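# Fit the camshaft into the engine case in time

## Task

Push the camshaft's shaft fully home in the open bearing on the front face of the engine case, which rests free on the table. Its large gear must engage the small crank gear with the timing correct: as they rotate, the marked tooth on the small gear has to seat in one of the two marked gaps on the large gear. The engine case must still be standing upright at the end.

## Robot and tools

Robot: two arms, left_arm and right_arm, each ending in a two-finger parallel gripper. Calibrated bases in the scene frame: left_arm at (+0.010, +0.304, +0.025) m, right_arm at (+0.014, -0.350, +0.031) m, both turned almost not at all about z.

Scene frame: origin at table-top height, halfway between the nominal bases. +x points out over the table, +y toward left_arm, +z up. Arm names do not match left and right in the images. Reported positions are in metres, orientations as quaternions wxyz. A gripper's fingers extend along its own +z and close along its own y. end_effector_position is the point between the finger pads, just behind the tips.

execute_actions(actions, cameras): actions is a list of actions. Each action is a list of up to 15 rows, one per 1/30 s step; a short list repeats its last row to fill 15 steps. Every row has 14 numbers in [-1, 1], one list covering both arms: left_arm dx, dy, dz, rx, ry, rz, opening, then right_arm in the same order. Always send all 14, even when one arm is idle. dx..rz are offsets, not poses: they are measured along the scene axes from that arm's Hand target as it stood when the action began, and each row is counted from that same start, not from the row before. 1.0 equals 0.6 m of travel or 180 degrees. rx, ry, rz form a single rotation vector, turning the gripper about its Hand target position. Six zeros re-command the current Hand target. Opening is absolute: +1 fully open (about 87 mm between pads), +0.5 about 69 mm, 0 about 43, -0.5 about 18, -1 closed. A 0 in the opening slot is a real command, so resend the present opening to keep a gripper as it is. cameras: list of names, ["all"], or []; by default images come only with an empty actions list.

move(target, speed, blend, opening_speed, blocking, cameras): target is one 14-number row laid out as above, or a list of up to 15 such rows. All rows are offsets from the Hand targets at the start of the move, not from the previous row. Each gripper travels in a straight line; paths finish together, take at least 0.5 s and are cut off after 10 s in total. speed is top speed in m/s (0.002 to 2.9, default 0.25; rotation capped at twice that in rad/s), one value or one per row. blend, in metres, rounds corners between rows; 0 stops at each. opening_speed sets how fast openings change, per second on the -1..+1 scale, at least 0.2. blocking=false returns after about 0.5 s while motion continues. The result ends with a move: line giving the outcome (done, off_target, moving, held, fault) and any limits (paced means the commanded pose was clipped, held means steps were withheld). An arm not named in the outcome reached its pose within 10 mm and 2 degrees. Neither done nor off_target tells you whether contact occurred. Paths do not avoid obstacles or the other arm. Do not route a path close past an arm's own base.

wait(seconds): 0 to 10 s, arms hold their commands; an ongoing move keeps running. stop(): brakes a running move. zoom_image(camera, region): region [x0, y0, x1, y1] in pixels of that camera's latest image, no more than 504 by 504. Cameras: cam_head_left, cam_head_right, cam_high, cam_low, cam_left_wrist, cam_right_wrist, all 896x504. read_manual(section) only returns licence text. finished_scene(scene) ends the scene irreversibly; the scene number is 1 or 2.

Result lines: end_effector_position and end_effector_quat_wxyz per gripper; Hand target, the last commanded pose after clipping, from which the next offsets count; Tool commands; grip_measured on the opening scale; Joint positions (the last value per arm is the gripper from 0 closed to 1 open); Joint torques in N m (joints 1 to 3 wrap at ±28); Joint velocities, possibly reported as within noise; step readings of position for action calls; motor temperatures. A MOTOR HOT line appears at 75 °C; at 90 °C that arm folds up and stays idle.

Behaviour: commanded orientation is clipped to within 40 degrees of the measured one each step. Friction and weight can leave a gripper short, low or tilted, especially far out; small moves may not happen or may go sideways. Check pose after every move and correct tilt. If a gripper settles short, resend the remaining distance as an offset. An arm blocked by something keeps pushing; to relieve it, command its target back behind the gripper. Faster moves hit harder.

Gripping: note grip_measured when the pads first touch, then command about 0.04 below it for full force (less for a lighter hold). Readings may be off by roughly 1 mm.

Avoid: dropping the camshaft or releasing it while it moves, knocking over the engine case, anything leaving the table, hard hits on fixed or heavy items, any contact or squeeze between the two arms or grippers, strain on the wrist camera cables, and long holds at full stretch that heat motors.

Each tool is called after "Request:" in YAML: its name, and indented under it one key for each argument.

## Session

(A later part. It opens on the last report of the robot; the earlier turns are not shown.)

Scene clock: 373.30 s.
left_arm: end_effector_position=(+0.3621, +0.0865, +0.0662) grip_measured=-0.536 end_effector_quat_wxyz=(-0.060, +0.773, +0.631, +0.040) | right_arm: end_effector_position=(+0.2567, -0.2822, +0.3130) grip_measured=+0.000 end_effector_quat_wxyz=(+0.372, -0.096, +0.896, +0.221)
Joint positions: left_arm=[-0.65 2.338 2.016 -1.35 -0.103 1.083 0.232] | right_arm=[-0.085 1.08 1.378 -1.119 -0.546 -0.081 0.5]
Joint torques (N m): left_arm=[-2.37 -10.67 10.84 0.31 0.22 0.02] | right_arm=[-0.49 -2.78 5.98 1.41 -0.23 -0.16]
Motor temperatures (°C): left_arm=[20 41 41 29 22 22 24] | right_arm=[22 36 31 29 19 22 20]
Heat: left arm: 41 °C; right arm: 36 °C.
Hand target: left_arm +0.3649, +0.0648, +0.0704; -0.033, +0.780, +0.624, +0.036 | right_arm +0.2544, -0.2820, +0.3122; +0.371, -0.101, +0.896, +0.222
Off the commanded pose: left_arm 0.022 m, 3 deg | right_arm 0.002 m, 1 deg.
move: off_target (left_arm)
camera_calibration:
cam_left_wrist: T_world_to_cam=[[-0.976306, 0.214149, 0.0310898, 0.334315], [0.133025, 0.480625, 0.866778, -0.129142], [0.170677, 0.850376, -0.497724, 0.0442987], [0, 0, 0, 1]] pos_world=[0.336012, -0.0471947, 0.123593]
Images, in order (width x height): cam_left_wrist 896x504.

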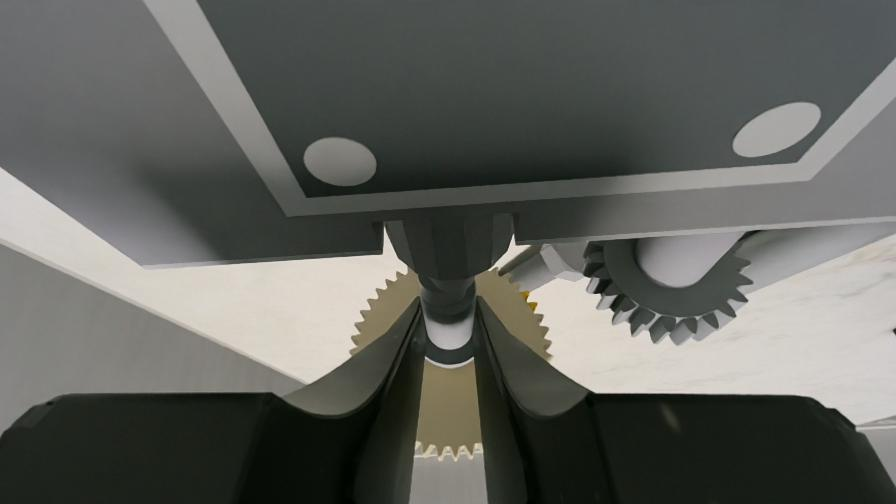

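Request:
move:
  target:
    - [0,0.015,0.006,-0.012,0,0,-1,0,0,0,0,0,0,0]
    - [0,0.0,0.006,-0.012,0,0,-1,0,0,0,0,0,0,0]
  speed: 0.04
  cameras: ["cam_left_wrist"]

Request:
zoom_image:
  camera: "cam_left_wrist"
  region: [300, 100, 600, 320]

Request:
execute_actions:
  actions: []
  cameras: ["cam_low","cam_head_right"]

Request:
zoom_image:
  camera: "cam_low"
  region: [500, 225, 600, 285]

Scene clock: 383.13 s.
left_arm: end_effector_position=(+0.3607, +0.0748, +0.0573) grip_measured=-0.536 end_effector_quat_wxyz=(-0.043, +0.779, +0.625, +0.022) | right_arm: end_effector_position=(+0.2567, -0.2822, +0.3130) grip_measured=+0.000 end_effector_quat_wxyz=(+0.372, -0.096, +0.896, +0.221)
Joint positions: left_arm=[-0.656 2.338 1.994 -1.302 -0.06 1.095 0.232] | right_arm=[-0.085 1.08 1.378 -1.119 -0.546 -0.081 0.5]
Joint torques (N m): left_arm=[-0.7 -13.31 10.04 0.11 0.13 0.03] | right_arm=[-0.49 -2.78 6.08 1.4 -0.23 -0.15]
Heat: left arm: 42 °C; right arm: 36 °C.
Hand target: left_arm +0.3649, +0.0648, +0.0739; -0.018, +0.780, +0.625, +0.024 | right_arm +0.2544, -0.2820, +0.3122; +0.371, -0.101, +0.896, +0.222
Off the commanded pose: left_arm 0.020 m, 3 deg | right_arm 0.002 m, 1 deg.
move: off_target (left_arm)
camera_calibration:
cam_left_wrist: T_world_to_cam=[[-0.97278, 0.229999, 0.0282575, 0.33355], [0.147716, 0.52152, 0.840355, -0.122388], [0.178544, 0.821655, -0.541299, 0.0519249], [0, 0, 0, 1]] pos_world=[0.333279, -0.0555527, 0.121531]
Images, in order (width x height): cam_left_wrist 896x504.

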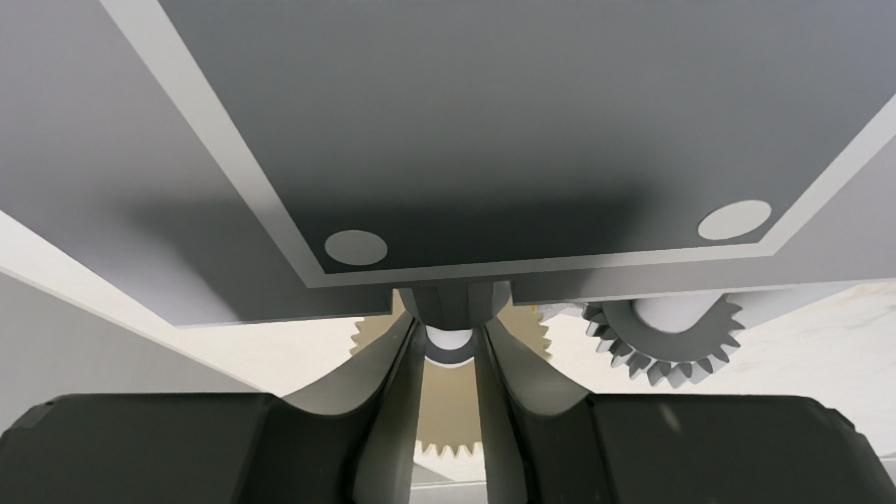

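Scaled by 1.680.

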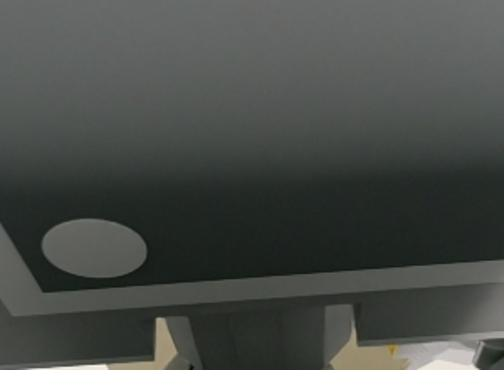

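Scene clock: 383.13 s.
left_arm: end_effector_position=(+0.3607, +0.0748, +0.0573) grip_measured=-0.536 end_effector_quat_wxyz=(-0.043, +0.779, +0.625, +0.022) | right_arm: end_effector_position=(+0.2567, -0.2822, +0.3130) grip_measured=+0.000 end_effector_quat_wxyz=(+0.372, -0.096, +0.896, +0.221)
Joint positions: left_arm=[-0.656 2.338 1.994 -1.302 -0.06 1.095 0.232] | right_arm=[-0.085 1.08 1.378 -1.119 -0.546 -0.081 0.5]
Joint velocities: within noise
Joint torques (N m): left_arm=[-0.7 -13.31 10.04 0.11 0.13 0.03] | right_arm=[-0.49 -2.78 6.08 1.4 -0.23 -0.15]
Motor temperatures (°C): left_arm=[20 41 42 29 22 22 24] | right_arm=[22 36 31 29 19 22 19]
Heat: left arm: 42 °C; right arm: 36 °C.
Hand target: left_arm +0.3649, +0.0648, +0.0739; -0.018, +0.780, +0.625, +0.024 | right_arm +0.2544, -0.2820, +0.3122; +0.371, -0.101, +0.896, +0.222
Tool commands: left_gripper/opening=-1.0 right_gripper/opening=+0.0
Off the commanded pose: left_arm 0.020 m, 3 deg | right_arm 0.002 m, 1 deg.
Images, in order (width x height): cam_head_right 896x504, cam_low 896x504.

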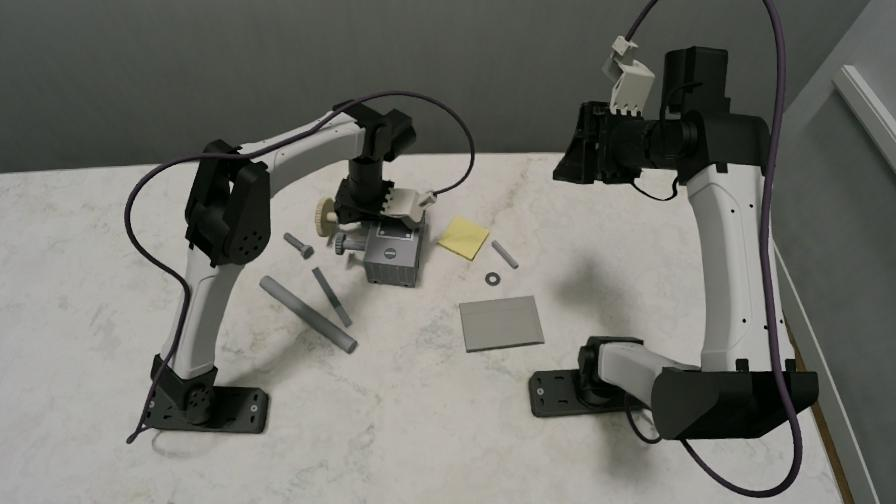

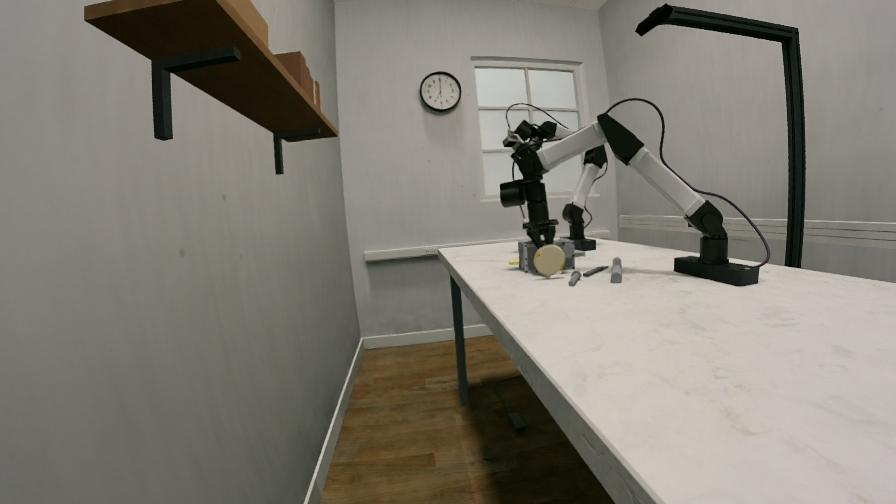

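Scaled by 5.040.

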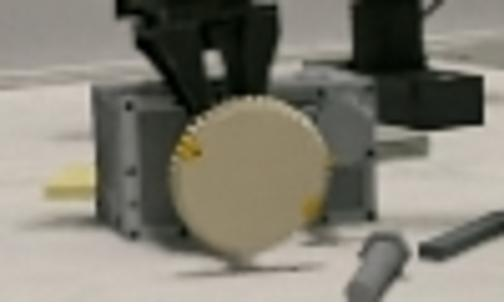

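Request:
move:
  target:
    - [-0.003,-0.006,-0.008,0.02,0,0,-1,0,0,0,0,0,0,0]
    - [-0.004,-0.012,-0.008,-0.015,0,0,-1,0,0,0,0,0,0,0]
    - [-0.005,-0.018,-0.008,0.02,0,0,-1,0,0,0,0,0,0,0]
    - [-0.006,-0.02,-0.008,-0.005,0,0,-1,0,0,0,0,0,0,0]
  speed: 0.06
  blend: 0.003
  cameras: ["cam_left_wrist","cam_head_left"]

Request:
zoom_image:
  camera: "cam_head_left"
  region: [290, 170, 440, 270]

Scene clock: 393.77 s.
left_arm: end_effector_position=(+0.3564, +0.0611, +0.0623) grip_measured=-0.536 end_effector_quat_wxyz=(-0.045, +0.778, +0.626, +0.027) | right_arm: end_effector_position=(+0.2567, -0.2822, +0.3130) grip_measured=+0.000 end_effector_quat_wxyz=(+0.372, -0.096, +0.896, +0.221)
Joint positions: left_arm=[-0.689 2.366 2.06 -1.343 -0.068 1.06 0.232] | right_arm=[-0.085 1.08 1.378 -1.119 -0.546 -0.081 0.5]
Joint torques (N m): left_arm=[0.43 -14.22 5.6 0.63 0.3 0.16] | right_arm=[-0.55 -2.78 6.02 1.41 -0.24 -0.15]
Heat: left arm: 42 °C; right arm: 35 °C.
Hand target: left_arm +0.3612, +0.0528, +0.0692; -0.012, +0.780, +0.625, +0.019 | right_arm +0.2544, -0.2820, +0.3122; +0.371, -0.101, +0.896, +0.222
Off the commanded pose: left_arm 0.012 m, 4 deg | right_arm 0.002 m, 1 deg.
move: off_target (left_arm)
camera_calibration:
cam_left_wrist: T_world_to_cam=[[-0.973187, 0.228712, 0.0244336, 0.332759], [0.142064, 0.514128, 0.845867, -0.116736], [0.180898, 0.826658, -0.532835, 0.0649262], [0, 0, 0, 1]] pos_world=[0.328676, -0.0697608, 0.125207]
Images, in order (width x height): cam_head_left 896x504, cam_left_wrist 896x504.

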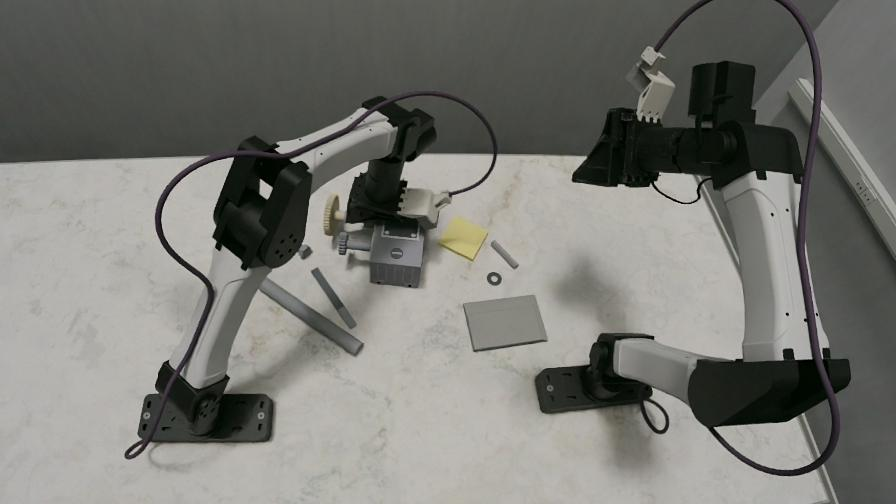

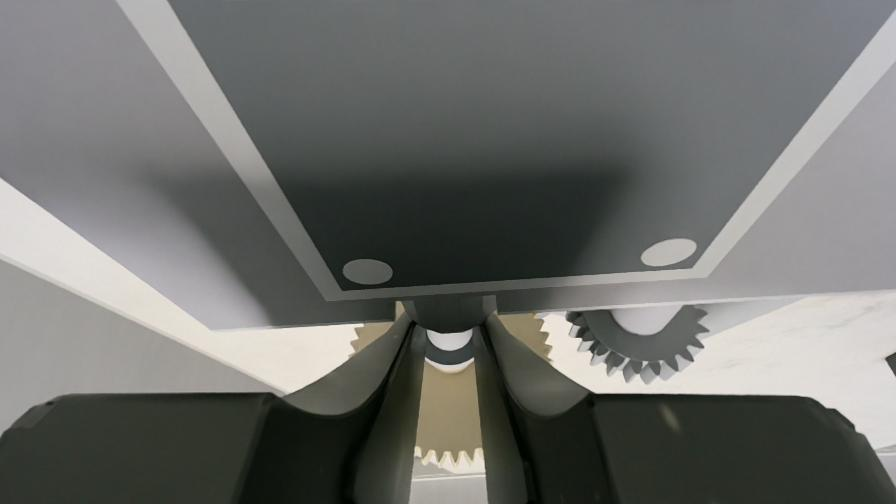

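Scaled by 3.360.

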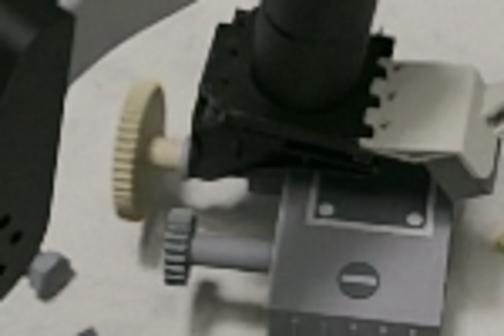

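Request:
move:
  target:
    - [-0.004,0.014,-0.009,0.0,0,0,-1,0,0,0,0,0,0,0]
    - [-0.004,0.014,-0.009,0,0,0,-0.15,0,0,0,0,0,0,0]
    - [-0.004,0.014,0.19,0,0,0,-0.15,0,0,0,0,0,0,0]
    - [0.005,0.09,0.22,-0.014,-0.007,0.517,-0.15,0,0,0,0,0,0,0]
  speed: [0.06,0.06,0.12,0.4]
  opening_speed: 0.8
  cameras: ["cam_left_wrist","cam_head_left"]

Scene clock: 413.47 s.
left_arm: end_effector_position=(+0.3704, +0.1055, +0.1884) grip_measured=-0.150 end_effector_quat_wxyz=(+0.071, +0.086, +0.993, -0.023) | right_arm: end_effector_position=(+0.2567, -0.2822, +0.3130) grip_measured=+0.000 end_effector_quat_wxyz=(+0.372, -0.096, +0.896, +0.221)
Joint positions: left_arm=[-0.442 2.216 2.348 -1.554 -0.013 -0.304 0.425] | right_arm=[-0.085 1.08 1.378 -1.119 -0.546 -0.081 0.5]
Joint torques (N m): left_arm=[0.46 -13.45 6.31 0.56 0.16 0.02] | right_arm=[-0.5 -2.77 6.06 1.41 -0.23 -0.14]
Motor temperatures (°C): left_arm=[20 47 39 28 22 22 24] | right_arm=[22 35 31 29 19 22 19]
Heat: left arm: 47 °C; right arm: 35 °C.
Hand target: left_arm +0.3643, +0.1068, +0.2011; +0.000, +0.083, +0.997, +0.000 | right_arm +0.2544, -0.2820, +0.3122; +0.371, -0.101, +0.896, +0.222
Off the commanded pose: left_arm 0.014 m, 9 deg | right_arm 0.002 m, 1 deg.
joint sent to its limit (left arm) — joint 4 (wrist pitch), lower limit. The joint targets are off in orientation, not in position.
move: off_target (left_arm); target 2's new opening was sent with left_arm's hand 0.008 m and 3 deg from that target
camera_calibration:
cam_left_wrist: T_world_to_cam=[[-0.187106, -0.982185, 0.0174637, 0.171041], [-0.706342, 0.14687, 0.692467, 0.133614], [-0.682695, 0.117229, -0.721238, 0.523044], [0, 0, 0, 1]] pos_world=[0.48346, 0.0870543, 0.281729]
Images, in order (width x height): cam_head_left 896x504, cam_left_wrist 896x504.

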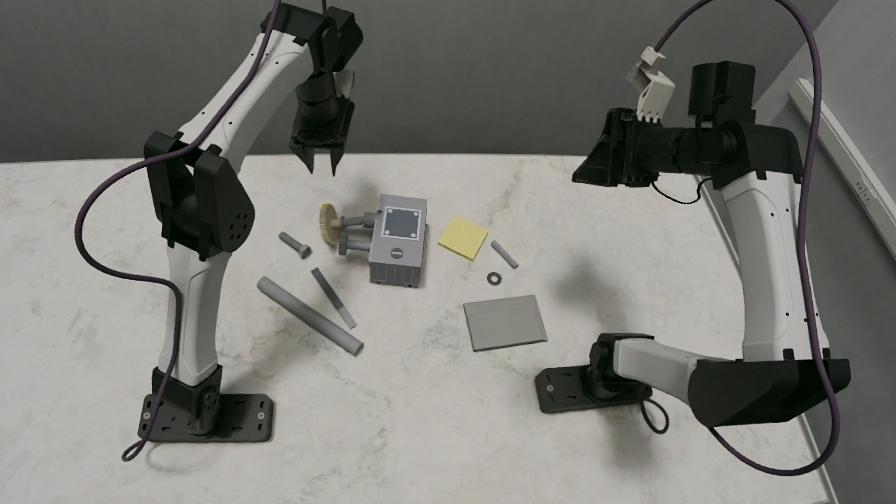

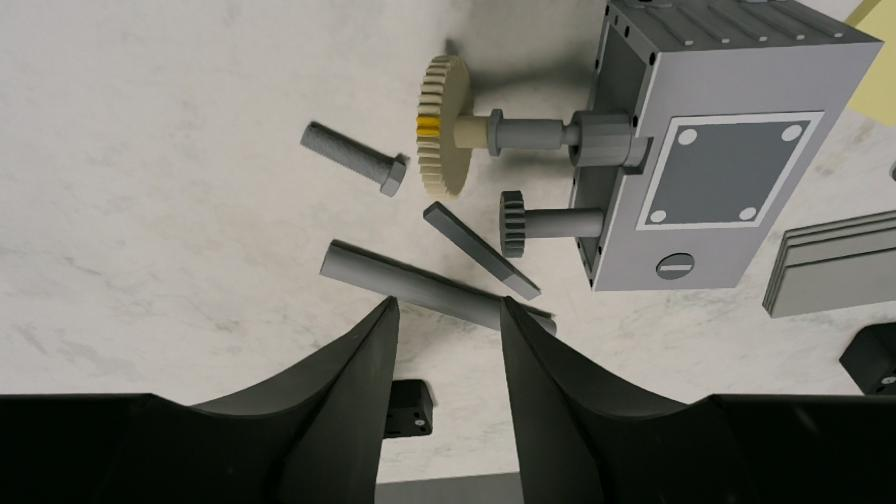

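Request:
move:
  target: [0.012,0.0,-0.1,0,0,0,-0.15,0,0,0,0,0,0,0]
  speed: 0.15
  cameras: ["cam_left_wrist"]

Scene clock: 419.77 s.
left_arm: end_effector_position=(+0.3735, +0.1049, +0.1419) grip_measured=-0.150 end_effector_quat_wxyz=(+0.017, +0.085, +0.996, +0.000) | right_arm: end_effector_position=(+0.2567, -0.2822, +0.3130) grip_measured=+0.000 end_effector_quat_wxyz=(+0.372, -0.096, +0.896, +0.221)
Joint positions: left_arm=[-0.44 2.334 2.348 -1.554 -0.013 -0.304 0.425] | right_arm=[-0.085 1.08 1.378 -1.119 -0.546 -0.081 0.5]
Joint torques (N m): left_arm=[0.91 -10.89 7.06 0.32 0.14 0.09] | right_arm=[-0.53 -2.78 6.05 1.4 -0.24 -0.13]
Heat: left arm: 47 °C; right arm: 35 °C.
Hand target: left_arm +0.3715, +0.1069, +0.1412; +0.000, +0.083, +0.997, +0.000 | right_arm +0.2544, -0.2820, +0.3122; +0.371, -0.101, +0.896, +0.222
Off the commanded pose: left_arm 0.003 m, 2 deg | right_arm 0.002 m, 1 deg.
joint sent to its limit (left arm) — joint 4 (wrist pitch), lower limit. The joint targets still meet the commanded pose.
move: done
camera_calibration:
cam_left_wrist: T_world_to_cam=[[-0.184527, -0.982691, -0.0163997, 0.175807], [-0.629499, 0.105358, 0.769825, 0.132875], [-0.754772, 0.152377, -0.638044, 0.503226], [0, 0, 0, 1]] pos_world=[0.495907, 0.0820845, 0.221673]
Images, in order (width x height): cam_left_wrist 896x504.

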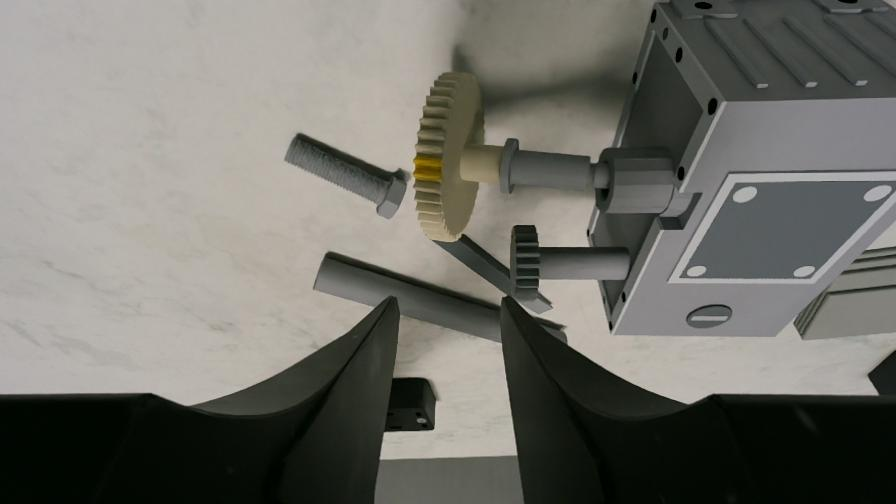

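Request:
move:
  target: [-0.087,0.005,0.0,-0.0275,-0.164,0,-0.15,0,0,0,0,0,0,0]
  speed: 0.2
  cameras: ["cam_left_wrist"]

Scene clock: 439.73 s.
left_arm: end_effector_position=(+0.3180, +0.1089, +0.1365) grip_measured=-0.150 end_effector_quat_wxyz=(+0.242, +0.085, +0.966, -0.022) | right_arm: end_effector_position=(+0.2567, -0.2822, +0.3130) grip_measured=+0.000 end_effector_quat_wxyz=(+0.372, -0.096, +0.896, +0.221)
Joint positions: left_arm=[-0.581 1.644 1.307 -0.784 -0.2 -0.394 0.425] | right_arm=[-0.085 1.08 1.378 -1.119 -0.546 -0.081 0.5]
Joint torques (N m): left_arm=[-0.25 -8.84 6.53 1.41 -0.24 0.01] | right_arm=[-0.51 -2.8 6.01 1.4 -0.22 -0.16]
Heat: left arm: 46 °C; right arm: 34 °C.
Hand target: left_arm +0.3192, +0.1098, +0.1411; +0.257, +0.080, +0.963, -0.022 | right_arm +0.2544, -0.2820, +0.3122; +0.371, -0.101, +0.896, +0.222
Off the commanded pose: left_arm 0.005 m, 2 deg | right_arm 0.002 m, 1 deg.
move: done
camera_calibration:
cam_left_wrist: T_world_to_cam=[[-0.182786, -0.983013, -0.0165677, 0.168797], [-0.898553, 0.160194, 0.408584, 0.230464], [-0.398989, 0.0895702, -0.91257, 0.388384], [0, 0, 0, 1]] pos_world=[0.392899, 0.0942224, 0.263061]
Images, in order (width x height): cam_left_wrist 896x504.

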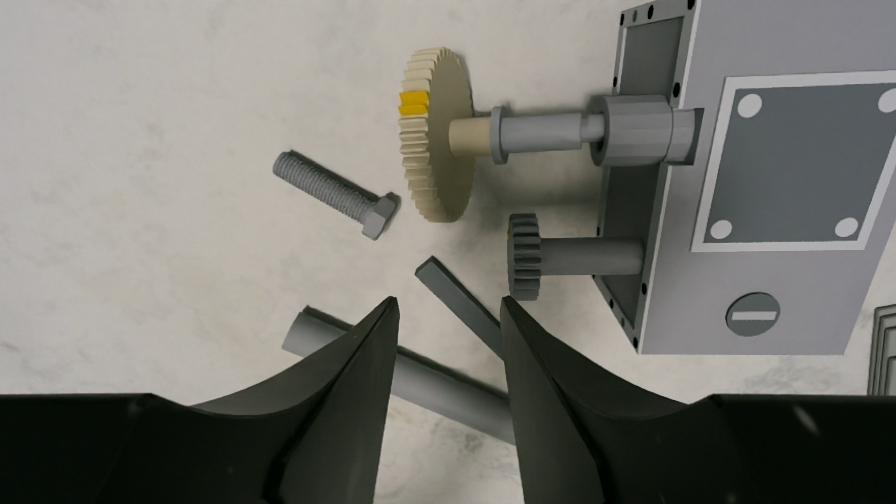

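Request:
zoom_image:
  camera: "cam_left_wrist"
  region: [480, 190, 580, 310]

Scaled by 4.200.

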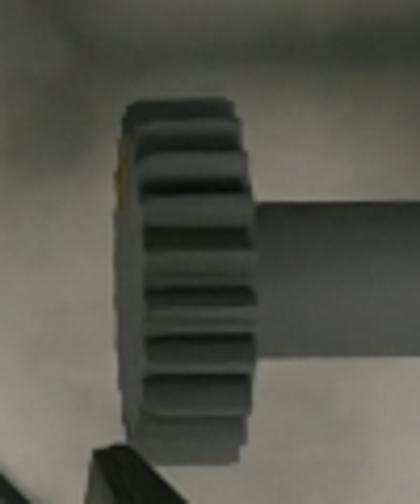

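Request:
move:
  target: [0.05,0.0,-0.085,0,0,0,-0.15,0,0,0,0,0,0,0]
  speed: 0.1
  cameras: ["cam_left_wrist"]

Scene clock: 454.63 s.
left_arm: end_effector_position=(+0.3479, +0.1088, +0.0952) grip_measured=-0.150 end_effector_quat_wxyz=(+0.257, +0.079, +0.963, -0.022) | right_arm: end_effector_position=(+0.2567, -0.2822, +0.3130) grip_measured=+0.000 end_effector_quat_wxyz=(+0.372, -0.096, +0.896, +0.221)
Joint positions: left_arm=[-0.54 1.74 1.238 -0.583 -0.2 -0.362 0.425] | right_arm=[-0.085 1.08 1.378 -1.119 -0.546 -0.081 0.5]
Joint torques (N m): left_arm=[0.59 -6.97 6.69 1.53 -0.04 0.13] | right_arm=[-0.61 -2.74 6.05 1.41 -0.21 -0.13]
Heat: left arm: 43 °C; right arm: 34 °C.
Hand target: left_arm +0.3493, +0.1098, +0.0902; +0.257, +0.080, +0.963, -0.022 | right_arm +0.2544, -0.2820, +0.3122; +0.371, -0.101, +0.896, +0.222
Off the commanded pose: left_arm 0.005 m, 0 deg | right_arm 0.002 m, 1 deg.
move: done
camera_calibration:
cam_left_wrist: T_world_to_cam=[[-0.169305, -0.985402, -0.0178606, 0.169205], [-0.913084, 0.150008, 0.379177, 0.283274], [-0.370963, 0.0805049, -0.925152, 0.355081], [0, 0, 0, 1]] pos_world=[0.419022, 0.0956555, 0.224115]
Images, in order (width x height): cam_left_wrist 896x504.

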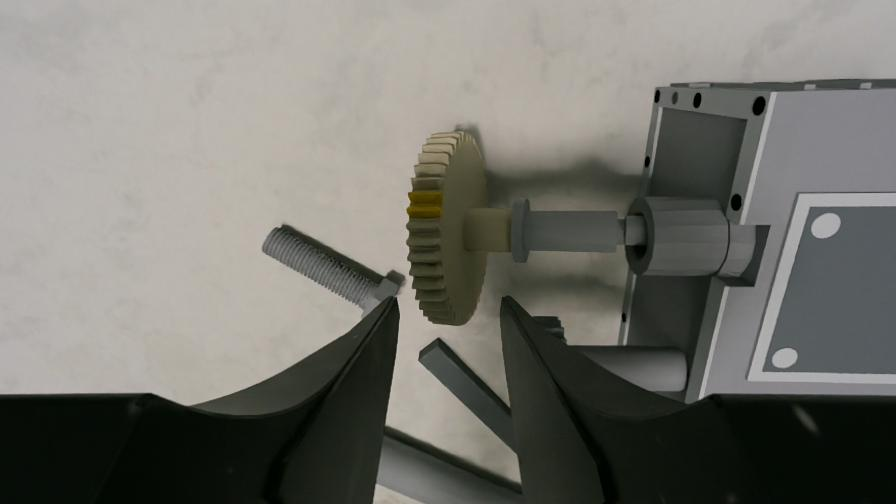

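Request:
move:
  target:
    - [0.007,-0.002,-0.023,0,0,0,-0.15,0,0,0,0,0,0,0]
    - [0.007,-0.002,-0.023,0,0,0,-1,0,0,0,0,0,0,0]
  speed: 0.08
  opening_speed: 0.6
  cameras: ["cam_left_wrist"]

Scene clock: 462.17 s.
left_arm: end_effector_position=(+0.3564, +0.1118, +0.0834) grip_measured=-0.619 end_effector_quat_wxyz=(+0.264, +0.076, +0.961, -0.015) | right_arm: end_effector_position=(+0.2567, -0.2822, +0.3130) grip_measured=+0.000 end_effector_quat_wxyz=(+0.372, -0.096, +0.896, +0.221)
Joint positions: left_arm=[-0.528 1.768 1.219 -0.527 -0.212 -0.352 0.191] | right_arm=[-0.085 1.08 1.378 -1.119 -0.546 -0.081 0.5]
Joint torques (N m): left_arm=[-0.14 -6.94 6.54 1.47 0.08 0.06] | right_arm=[-0.58 -2.76 5.98 1.41 -0.23 -0.15]
Motor temperatures (°C): left_arm=[20 42 36 29 22 22 23] | right_arm=[22 34 31 29 19 22 19]
Heat: left arm: 42 °C; right arm: 34 °C.
Hand target: left_arm +0.3535, +0.1085, +0.0764; +0.257, +0.080, +0.963, -0.022 | right_arm +0.2544, -0.2820, +0.3122; +0.371, -0.101, +0.896, +0.222
Off the commanded pose: left_arm 0.008 m, 1 deg | right_arm 0.002 m, 1 deg.
move: done
camera_calibration:
cam_left_wrist: T_world_to_cam=[[-0.160858, -0.986539, -0.0294175, 0.171492], [-0.919432, 0.138946, 0.367884, 0.299411], [-0.358845, 0.0862243, -0.929406, 0.342526], [0, 0, 0, 1]] pos_world=[0.425787, 0.0980477, 0.213242]
Images, in order (width x height): cam_left_wrist 896x504.

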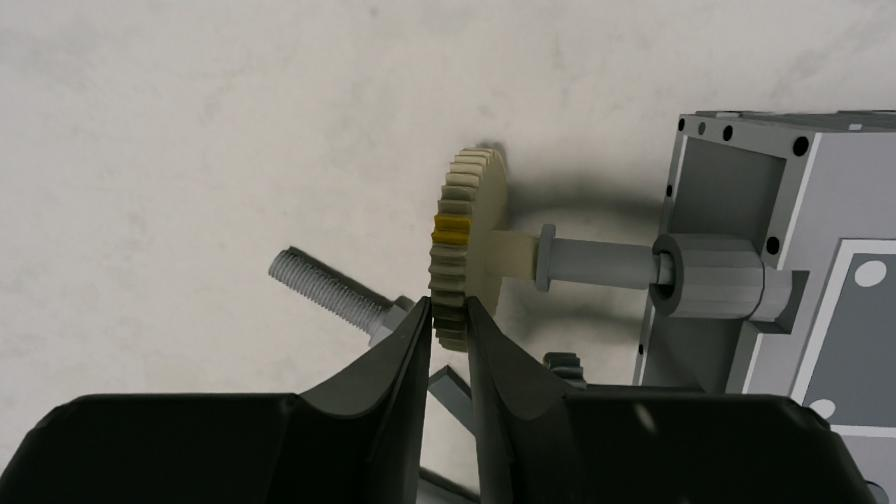

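Request:
move:
  target:
    - [0.014,-0.008,-0.012,0.014,0.082,0,-1,0,0,0,0,0,0,0]
    - [0.031,-0.015,-0.008,0.0285,0.166,0,-1,0,0,0,0,0,0,0]
  speed: 0.1
  blend: [0.005,0]
  cameras: ["cam_left_wrist","cam_head_left"]

Scene clock: 469.27 s.
left_arm: end_effector_position=(+0.3679, +0.1107, +0.0836) grip_measured=-0.628 end_effector_quat_wxyz=(+0.002, +0.081, +0.996, +0.021) | right_arm: end_effector_position=(+0.2567, -0.2822, +0.3130) grip_measured=+0.000 end_effector_quat_wxyz=(+0.372, -0.096, +0.896, +0.221)
Joint positions: left_arm=[-0.445 2.308 2.064 -1.339 -0.041 -0.318 0.186] | right_arm=[-0.085 1.08 1.378 -1.119 -0.546 -0.081 0.5]
Joint torques (N m): left_arm=[-0.01 -8.06 8.43 0.65 0.38 0.11] | right_arm=[-0.54 -2.82 6.08 1.4 -0.23 -0.14]
Heat: left arm: 41 °C; right arm: 34 °C.
Hand target: left_arm +0.3721, +0.0995, +0.0716; -0.003, +0.083, +0.997, +0.001 | right_arm +0.2544, -0.2820, +0.3122; +0.371, -0.101, +0.896, +0.222
Off the commanded pose: left_arm 0.017 m, 2 deg | right_arm 0.002 m, 1 deg.
move: off_target (left_arm)
camera_calibration:
cam_left_wrist: T_world_to_cam=[[-0.176483, -0.982722, -0.0557798, 0.179764], [-0.610728, 0.0648843, 0.789177, 0.169551], [-0.771923, 0.173343, -0.611627, 0.46269], [0, 0, 0, 1]] pos_world=[0.492436, 0.0854528, 0.159215]
Images, in order (width x height): cam_head_left 896x504, cam_left_wrist 896x504.

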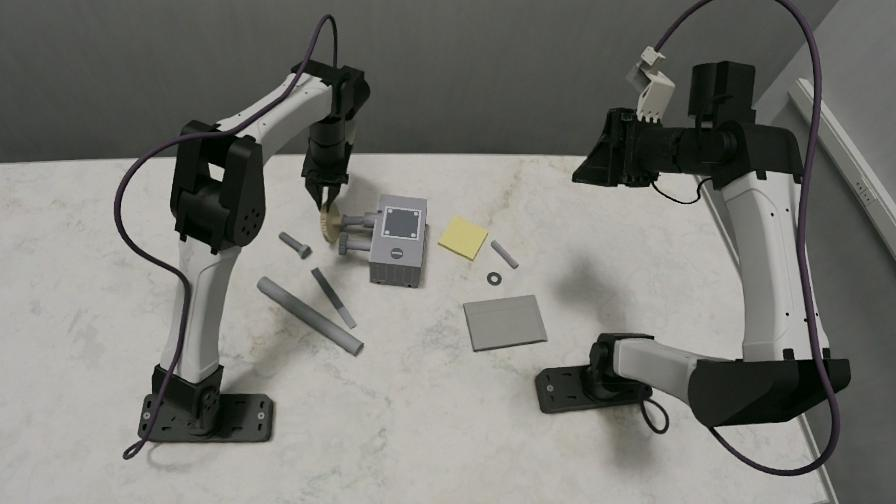

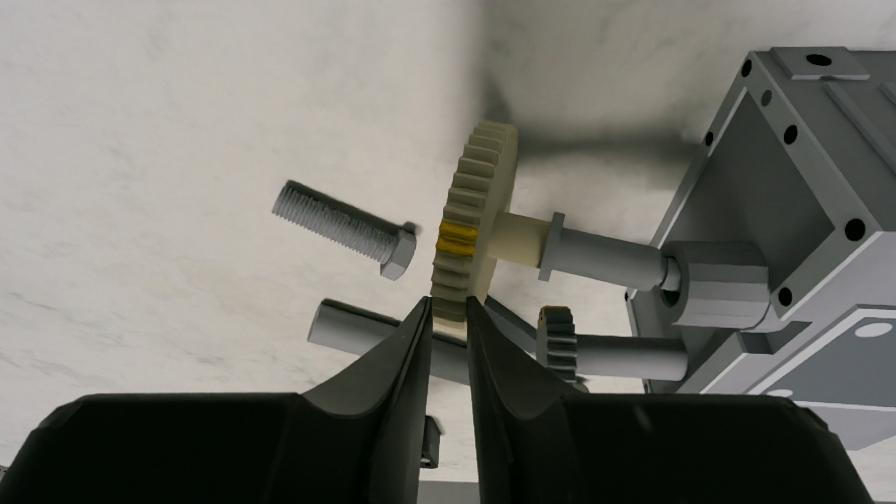

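Request:
move:
  target: [-0.006,0.012,0.042,0,0,0,-1,0,0,0,0,0,0,0]
  speed: 0.08
  cameras: ["cam_left_wrist"]

Scene clock: 480.50 s.
left_arm: end_effector_position=(+0.3680, +0.1091, +0.0900) grip_measured=-0.636 end_effector_quat_wxyz=(+0.001, +0.082, +0.997, +0.013) | right_arm: end_effector_position=(+0.2567, -0.2822, +0.3130) grip_measured=+0.000 end_effector_quat_wxyz=(+0.372, -0.096, +0.896, +0.221)
Joint positions: left_arm=[-0.441 2.308 2.089 -1.361 -0.024 -0.312 0.182] | right_arm=[-0.085 1.08 1.378 -1.119 -0.546 -0.081 0.5]
Joint torques (N m): left_arm=[0.73 -10.91 10.24 0.1 0.24 0.14] | right_arm=[-0.47 -2.82 6 1.4 -0.22 -0.15]
Heat: left arm: 42 °C; right arm: 34 °C.
Hand target: left_arm +0.3685, +0.1068, +0.0968; -0.003, +0.083, +0.997, +0.001 | right_arm +0.2544, -0.2820, +0.3122; +0.371, -0.101, +0.896, +0.222
Off the commanded pose: left_arm 0.007 m, 1 deg | right_arm 0.002 m, 1 deg.
move: done
camera_calibration:
cam_left_wrist: T_world_to_cam=[[-0.178394, -0.983214, -0.0382789, 0.177794], [-0.606932, 0.0793341, 0.790784, 0.161585], [-0.774474, 0.164304, -0.610897, 0.468775], [0, 0, 0, 1]] pos_world=[0.492842, 0.0849688, 0.1654]
Images, in order (width x height): cam_left_wrist 896x504.

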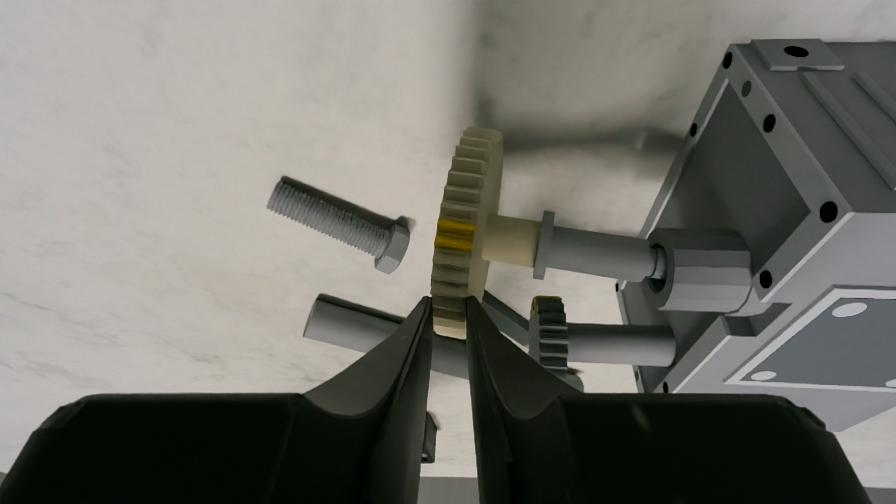

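Request:
move:
  target: [-0.009,0.0,0.02,0,0,0,-1,0,0,0,0,0,0,0]
  speed: 0.08
  cameras: ["cam_left_wrist"]

Scene clock: 483.63 s.
left_arm: end_effector_position=(+0.3668, +0.1096, +0.0929) grip_measured=-0.639 end_effector_quat_wxyz=(-0.002, +0.082, +0.997, +0.013) | right_arm: end_effector_position=(+0.2567, -0.2822, +0.3130) grip_measured=+0.000 end_effector_quat_wxyz=(+0.372, -0.096, +0.896, +0.221)
Joint positions: left_arm=[-0.441 2.308 2.1 -1.376 -0.023 -0.312 0.18] | right_arm=[-0.085 1.08 1.378 -1.119 -0.546 -0.081 0.5]
Joint torques (N m): left_arm=[0.21 -12.74 10.13 -0.07 0.22 0.09] | right_arm=[-0.5 -2.82 6.05 1.41 -0.24 -0.14]
Heat: left arm: 43 °C; right arm: 34 °C.
Hand target: left_arm +0.3631, +0.1068, +0.1087; -0.003, +0.083, +0.997, +0.001 | right_arm +0.2544, -0.2820, +0.3122; +0.371, -0.101, +0.896, +0.222
Off the commanded pose: left_arm 0.017 m, 1 deg | right_arm 0.002 m, 1 deg.
move: off_target (left_arm)
camera_calibration:
cam_left_wrist: T_world_to_cam=[[-0.178564, -0.983141, -0.0393413, 0.178369], [-0.603289, 0.0778117, 0.793718, 0.157047], [-0.777275, 0.165464, -0.607013, 0.470043], [0, 0, 0, 1]] pos_world=[0.491948, 0.0853665, 0.167688]
Images, in order (width x height): cam_left_wrist 896x504.

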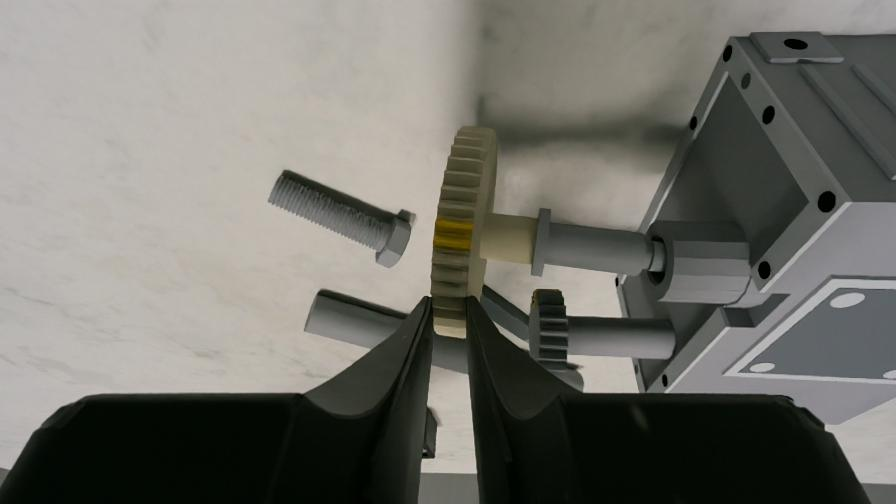

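Request:
move:
  target:
    - [-0.002,0.0,0.016,0,0,0,-1,0,0,0,0,0,0,0]
    - [-0.004,-0.02,0.012,0.015,0,0,-1,0,0,0,0,0,0,0]
    - [-0.005,-0.03,0.012,-0.015,0,0,-1,0,0,0,0,0,0,0]
    - [-0.006,-0.036,0.012,0.01,0,0,-1,0,0,0,0,0,0,0]
  speed: 0.08
  blend: 0.003
  cameras: ["cam_left_wrist"]

Scene clock: 490.23 s.
left_arm: end_effector_position=(+0.3641, +0.0910, +0.1088) grip_measured=-0.660 end_effector_quat_wxyz=(-0.001, +0.080, +0.997, +0.018) | right_arm: end_effector_position=(+0.2567, -0.2822, +0.3130) grip_measured=+0.000 end_effector_quat_wxyz=(+0.372, -0.096, +0.896, +0.221)
Joint positions: left_arm=[-0.483 2.355 2.245 -1.477 -0.031 -0.359 0.17] | right_arm=[-0.085 1.08 1.378 -1.119 -0.546 -0.081 0.5]
Joint torques (N m): left_arm=[-1.18 -10.93 10.43 -0.02 0.05 -0.02] | right_arm=[-0.5 -2.82 6 1.42 -0.23 -0.16]
Heat: left arm: 45 °C; right arm: 33 °C.
Hand target: left_arm +0.3595, +0.0852, +0.1160; -0.005, +0.083, +0.996, +0.017 | right_arm +0.2544, -0.2820, +0.3122; +0.371, -0.101, +0.896, +0.222
Off the commanded pose: left_arm 0.010 m, 1 deg | right_arm 0.002 m, 1 deg.
move: done
camera_calibration:
cam_left_wrist: T_world_to_cam=[[-0.174175, -0.983549, -0.047906, 0.159568], [-0.605237, 0.0685513, 0.793088, 0.145792], [-0.776757, 0.167131, -0.60722, 0.480348], [0, 0, 0, 1]] pos_world=[0.489145, 0.0666681, 0.183695]
Images, in order (width x height): cam_left_wrist 896x504.

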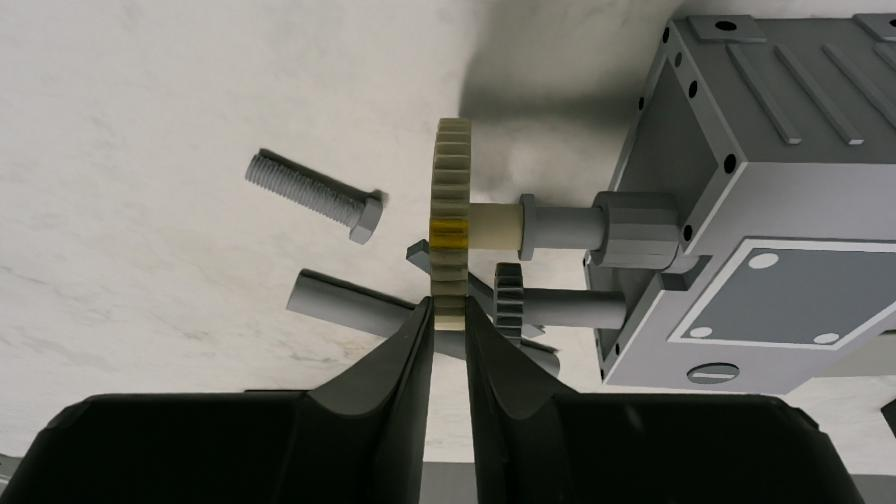

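Request:
move:
  target:
    - [0.004,0.01,-0.006,0,0,0,-1,0,0,0,0,0,0,0]
    - [0.004,0.01,-0.006,0,0,0,-0.2,0,0,0,0,0,0,0]
    - [-0.010,0.01,-0.012,-0.0137,-0.082,0,-0.2,0,0,0,0,0,0,0]
  speed: 0.08
  opening_speed: 0.8
  cameras: ["cam_left_wrist"]

Scene clock: 506.00 s.
left_arm: end_effector_position=(+0.3519, +0.0919, +0.0995) grip_measured=-0.200 end_effector_quat_wxyz=(+0.105, +0.082, +0.991, +0.006) | right_arm: end_effector_position=(+0.2567, -0.2822, +0.3130) grip_measured=+0.000 end_effector_quat_wxyz=(+0.372, -0.096, +0.896, +0.221)
Joint positions: left_arm=[-0.527 2.06 1.744 -1.074 -0.108 -0.387 0.4] | right_arm=[-0.085 1.08 1.378 -1.119 -0.546 -0.081 0.5]
Joint torques (N m): left_arm=[-0.4 -12.74 6.12 0.92 -0.2 -0.01] | right_arm=[-0.51 -2.78 6.05 1.4 -0.21 -0.14]
Heat: left arm: 45 °C; right arm: 33 °C.
Hand target: left_arm +0.3535, +0.0912, +0.1087; +0.125, +0.080, +0.989, +0.006 | right_arm +0.2544, -0.2820, +0.3122; +0.371, -0.101, +0.896, +0.222
Off the commanded pose: left_arm 0.009 m, 2 deg | right_arm 0.002 m, 1 deg.
move: done
camera_calibration:
cam_left_wrist: T_world_to_cam=[[-0.173843, -0.983701, -0.0459367, 0.15753], [-0.755807, 0.103375, 0.646583, 0.210211], [-0.631296, 0.147123, -0.761459, 0.431139], [0, 0, 0, 1]] pos_world=[0.458441, 0.069801, 0.199612]
Images, in order (width x height): cam_left_wrist 896x504.

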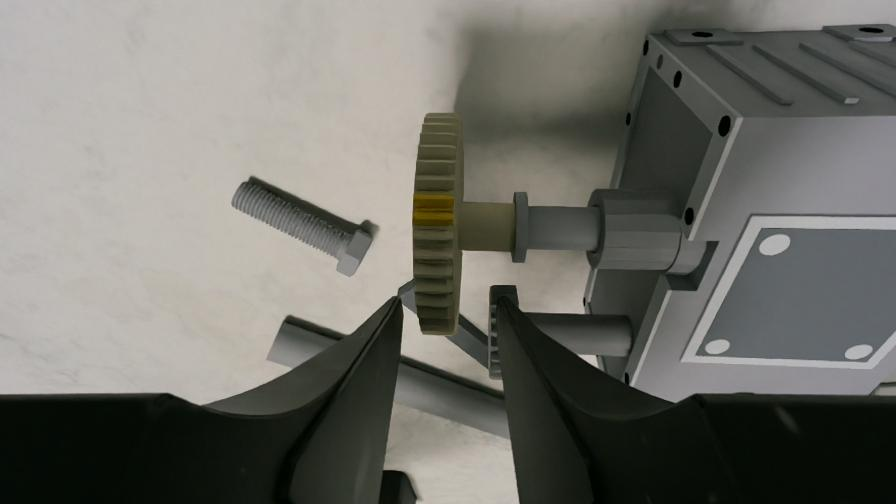

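Request:
move:
  target:
    - [0.002,-0.004,-0.008,0,0,0,-0.2,0,0,0,0,0,0,0]
    - [0.002,-0.004,-0.008,0,0,0,-1,0,0,0,0,0,0,0]
    - [0.012,-0.006,0.002,0.0075,0.045,0,-1,0,0,0,0,0,0,0]
    - [0.021,-0.014,0.010,0.0155,0.091,0,-1,0,0,0,0,0,0,0]
  speed: 0.08
  opening_speed: 0.8
  cameras: ["cam_left_wrist"]

Scene clock: 527.10 s.
left_arm: end_effector_position=(+0.3650, +0.0887, +0.1025) grip_measured=-0.625 end_effector_quat_wxyz=(-0.016, +0.083, +0.996, +0.035) | right_arm: end_effector_position=(+0.2567, -0.2822, +0.3130) grip_measured=+0.000 end_effector_quat_wxyz=(+0.372, -0.096, +0.896, +0.221)
Joint positions: left_arm=[-0.494 2.428 2.341 -1.543 -0.05 -0.365 0.187] | right_arm=[-0.085 1.08 1.378 -1.119 -0.546 -0.081 0.5]
Joint torques (N m): left_arm=[0.39 -12.07 11.21 0 0.3 0.11] | right_arm=[-0.51 -2.74 6.06 1.41 -0.21 -0.13]
Motor temperatures (°C): left_arm=[20 48 38 27 22 22 23] | right_arm=[22 33 31 29 19 22 19]
Heat: left arm: 48 °C; right arm: 33 °C.
Hand target: left_arm +0.3661, +0.0827, +0.1148; -0.019, +0.083, +0.996, +0.018 | right_arm +0.2544, -0.2820, +0.3122; +0.371, -0.101, +0.896, +0.222
Off the commanded pose: left_arm 0.014 m, 2 deg | right_arm 0.002 m, 1 deg.
joint sent to its limit (left arm) — joint 4 (wrist pitch), lower limit. The joint targets still meet the commanded pose.
move: off_target (left_arm)
camera_calibration:
cam_left_wrist: T_world_to_cam=[[-0.181751, -0.980114, -0.0796442, 0.162885], [-0.583785, 0.0423702, 0.810802, 0.144195], [-0.791304, 0.193859, -0.579877, 0.47781], [0, 0, 0, 1]] pos_world=[0.491876, 0.060909, 0.17313]
Images, in order (width x height): cam_left_wrist 896x504.

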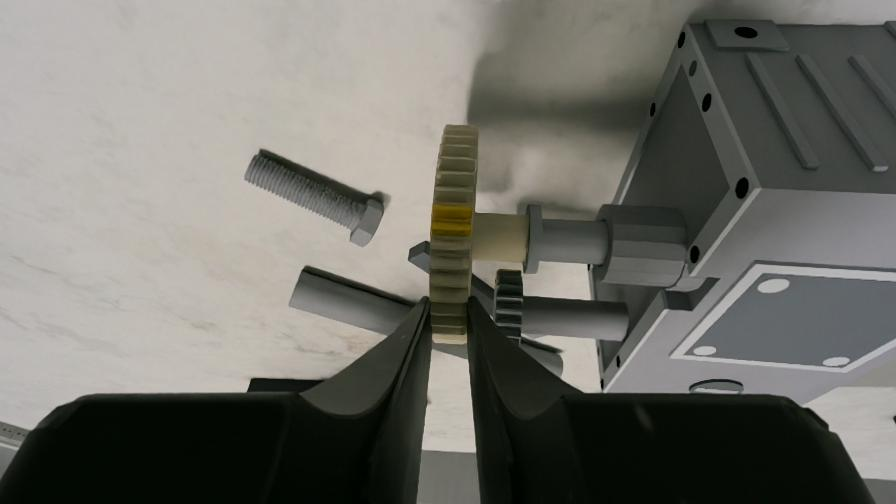

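Request:
move:
  target:
    - [-0.003,-0.012,-0.004,0.02,0,0,-1,0,0,0,0,0,0,0]
    - [-0.004,-0.018,-0.004,-0.015,0,0,-1,0,0,0,0,0,0,0]
    - [-0.005,-0.024,-0.004,0.015,0,0,-1,0,0,0,0,0,0,0]
  speed: 0.08
  blend: 0.003
  cameras: ["cam_left_wrist"]

Scene clock: 534.40 s.
left_arm: end_effector_position=(+0.3647, +0.0874, +0.1031) grip_measured=-0.625 end_effector_quat_wxyz=(-0.011, +0.082, +0.995, +0.050) | right_arm: end_effector_position=(+0.2567, -0.2822, +0.3130) grip_measured=+0.000 end_effector_quat_wxyz=(+0.372, -0.096, +0.896, +0.221)
Joint positions: left_arm=[-0.509 2.441 2.366 -1.561 -0.081 -0.383 0.188] | right_arm=[-0.085 1.08 1.378 -1.119 -0.546 -0.081 0.5]
Joint torques (N m): left_arm=[-2.4 -11.75 11 0.19 0.22 -0.17] | right_arm=[-0.5 -2.77 6.05 1.42 -0.23 -0.15]
Heat: left arm: 48 °C; right arm: 33 °C.
Hand target: left_arm +0.3631, +0.0683, +0.1123; -0.021, +0.083, +0.995, +0.042 | right_arm +0.2544, -0.2820, +0.3122; +0.371, -0.101, +0.896, +0.222
Off the commanded pose: left_arm 0.021 m, 2 deg | right_arm 0.002 m, 1 deg.
joint sent to its limit (left arm) — joint 4 (wrist pitch), lower limit. The joint targets are off in orientation, not in position.
move: off_target (left_arm)
camera_calibration:
cam_left_wrist: T_world_to_cam=[[-0.17881, -0.977593, -0.111083, 0.163509], [-0.59358, 0.0171457, 0.804592, 0.150025], [-0.784659, 0.209806, -0.583346, 0.474694], [0, 0, 0, 1]] pos_world=[0.490762, 0.0576796, 0.174365]
Images, in order (width x height): cam_left_wrist 896x504.

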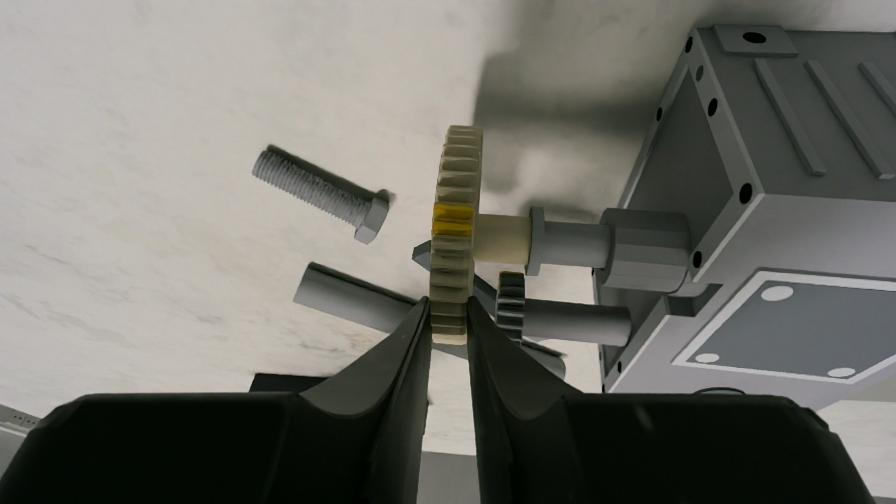

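Request:
move:
  target:
    - [-0.004,0.004,0.014,-0.02,0,0.02,-1,0,0,0,0,0,0,0]
    - [-0.004,-0.012,0.012,0.02,0,-0.01,-1,0,0,0,0,0,0,0]
    - [-0.004,-0.018,0.010,-0.025,0,0.02,-1,0,0,0,0,0,0,0]
    - [-0.005,-0.022,0.01,0.015,0,0,-1,0,0,0,0,0,0,0]
  speed: 0.1
  blend: 0.003
  cameras: ["cam_left_wrist"]

Scene clock: 542.07 s.
left_arm: end_effector_position=(+0.3648, +0.0823, +0.1078) grip_measured=-0.623 end_effector_quat_wxyz=(+0.011, +0.084, +0.994, +0.074) | right_arm: end_effector_position=(+0.2567, -0.2822, +0.3130) grip_measured=+0.000 end_effector_quat_wxyz=(+0.372, -0.096, +0.896, +0.221)
Joint positions: left_arm=[-0.542 2.441 2.387 -1.569 -0.14 -0.411 0.189] | right_arm=[-0.085 1.08 1.378 -1.119 -0.546 -0.081 0.5]
Joint torques (N m): left_arm=[-3.22 -12.31 10.81 0.31 0.4 -0.27] | right_arm=[-0.55 -2.84 6.06 1.41 -0.23 -0.15]
Heat: left arm: 48 °C; right arm: 33 °C.
Hand target: left_arm +0.3601, +0.0552, +0.1183; -0.023, +0.082, +0.994, +0.065 | right_arm +0.2544, -0.2820, +0.3122; +0.371, -0.101, +0.896, +0.222
Off the commanded pose: left_arm 0.030 m, 4 deg | right_arm 0.002 m, 1 deg.
joint read past its limit (left arm) — joint 4 (wrist pitch), lower limit.
joint sent to its limit (left arm) — joint 4 (wrist pitch), lower limit. The joint targets are off in orientation, not in position.
move: off_target (left_arm)
camera_calibration:
cam_left_wrist: T_world_to_cam=[[-0.180161, -0.970237, -0.161809, 0.164414], [-0.630248, -0.0124357, 0.776294, 0.165298], [-0.755202, 0.241838, -0.609249, 0.467962], [0, 0, 0, 1]] pos_world=[0.487206, 0.0484054, 0.183389]
Images, in order (width x height): cam_left_wrist 896x504.

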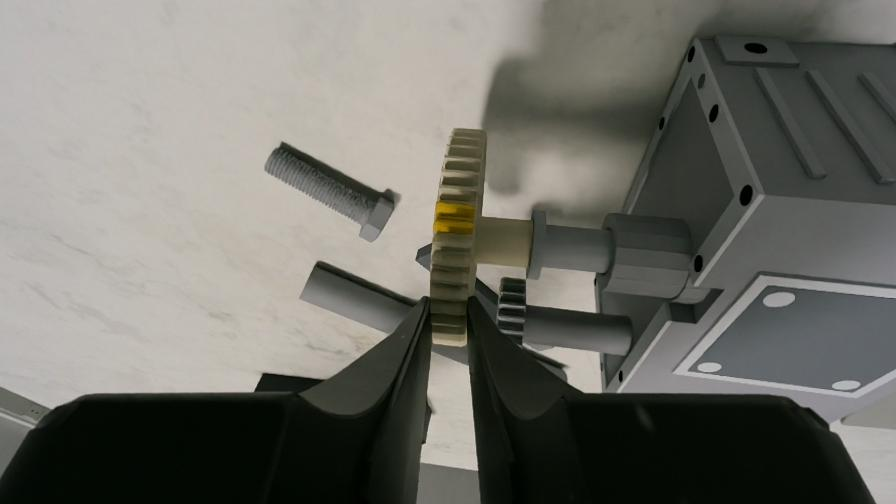

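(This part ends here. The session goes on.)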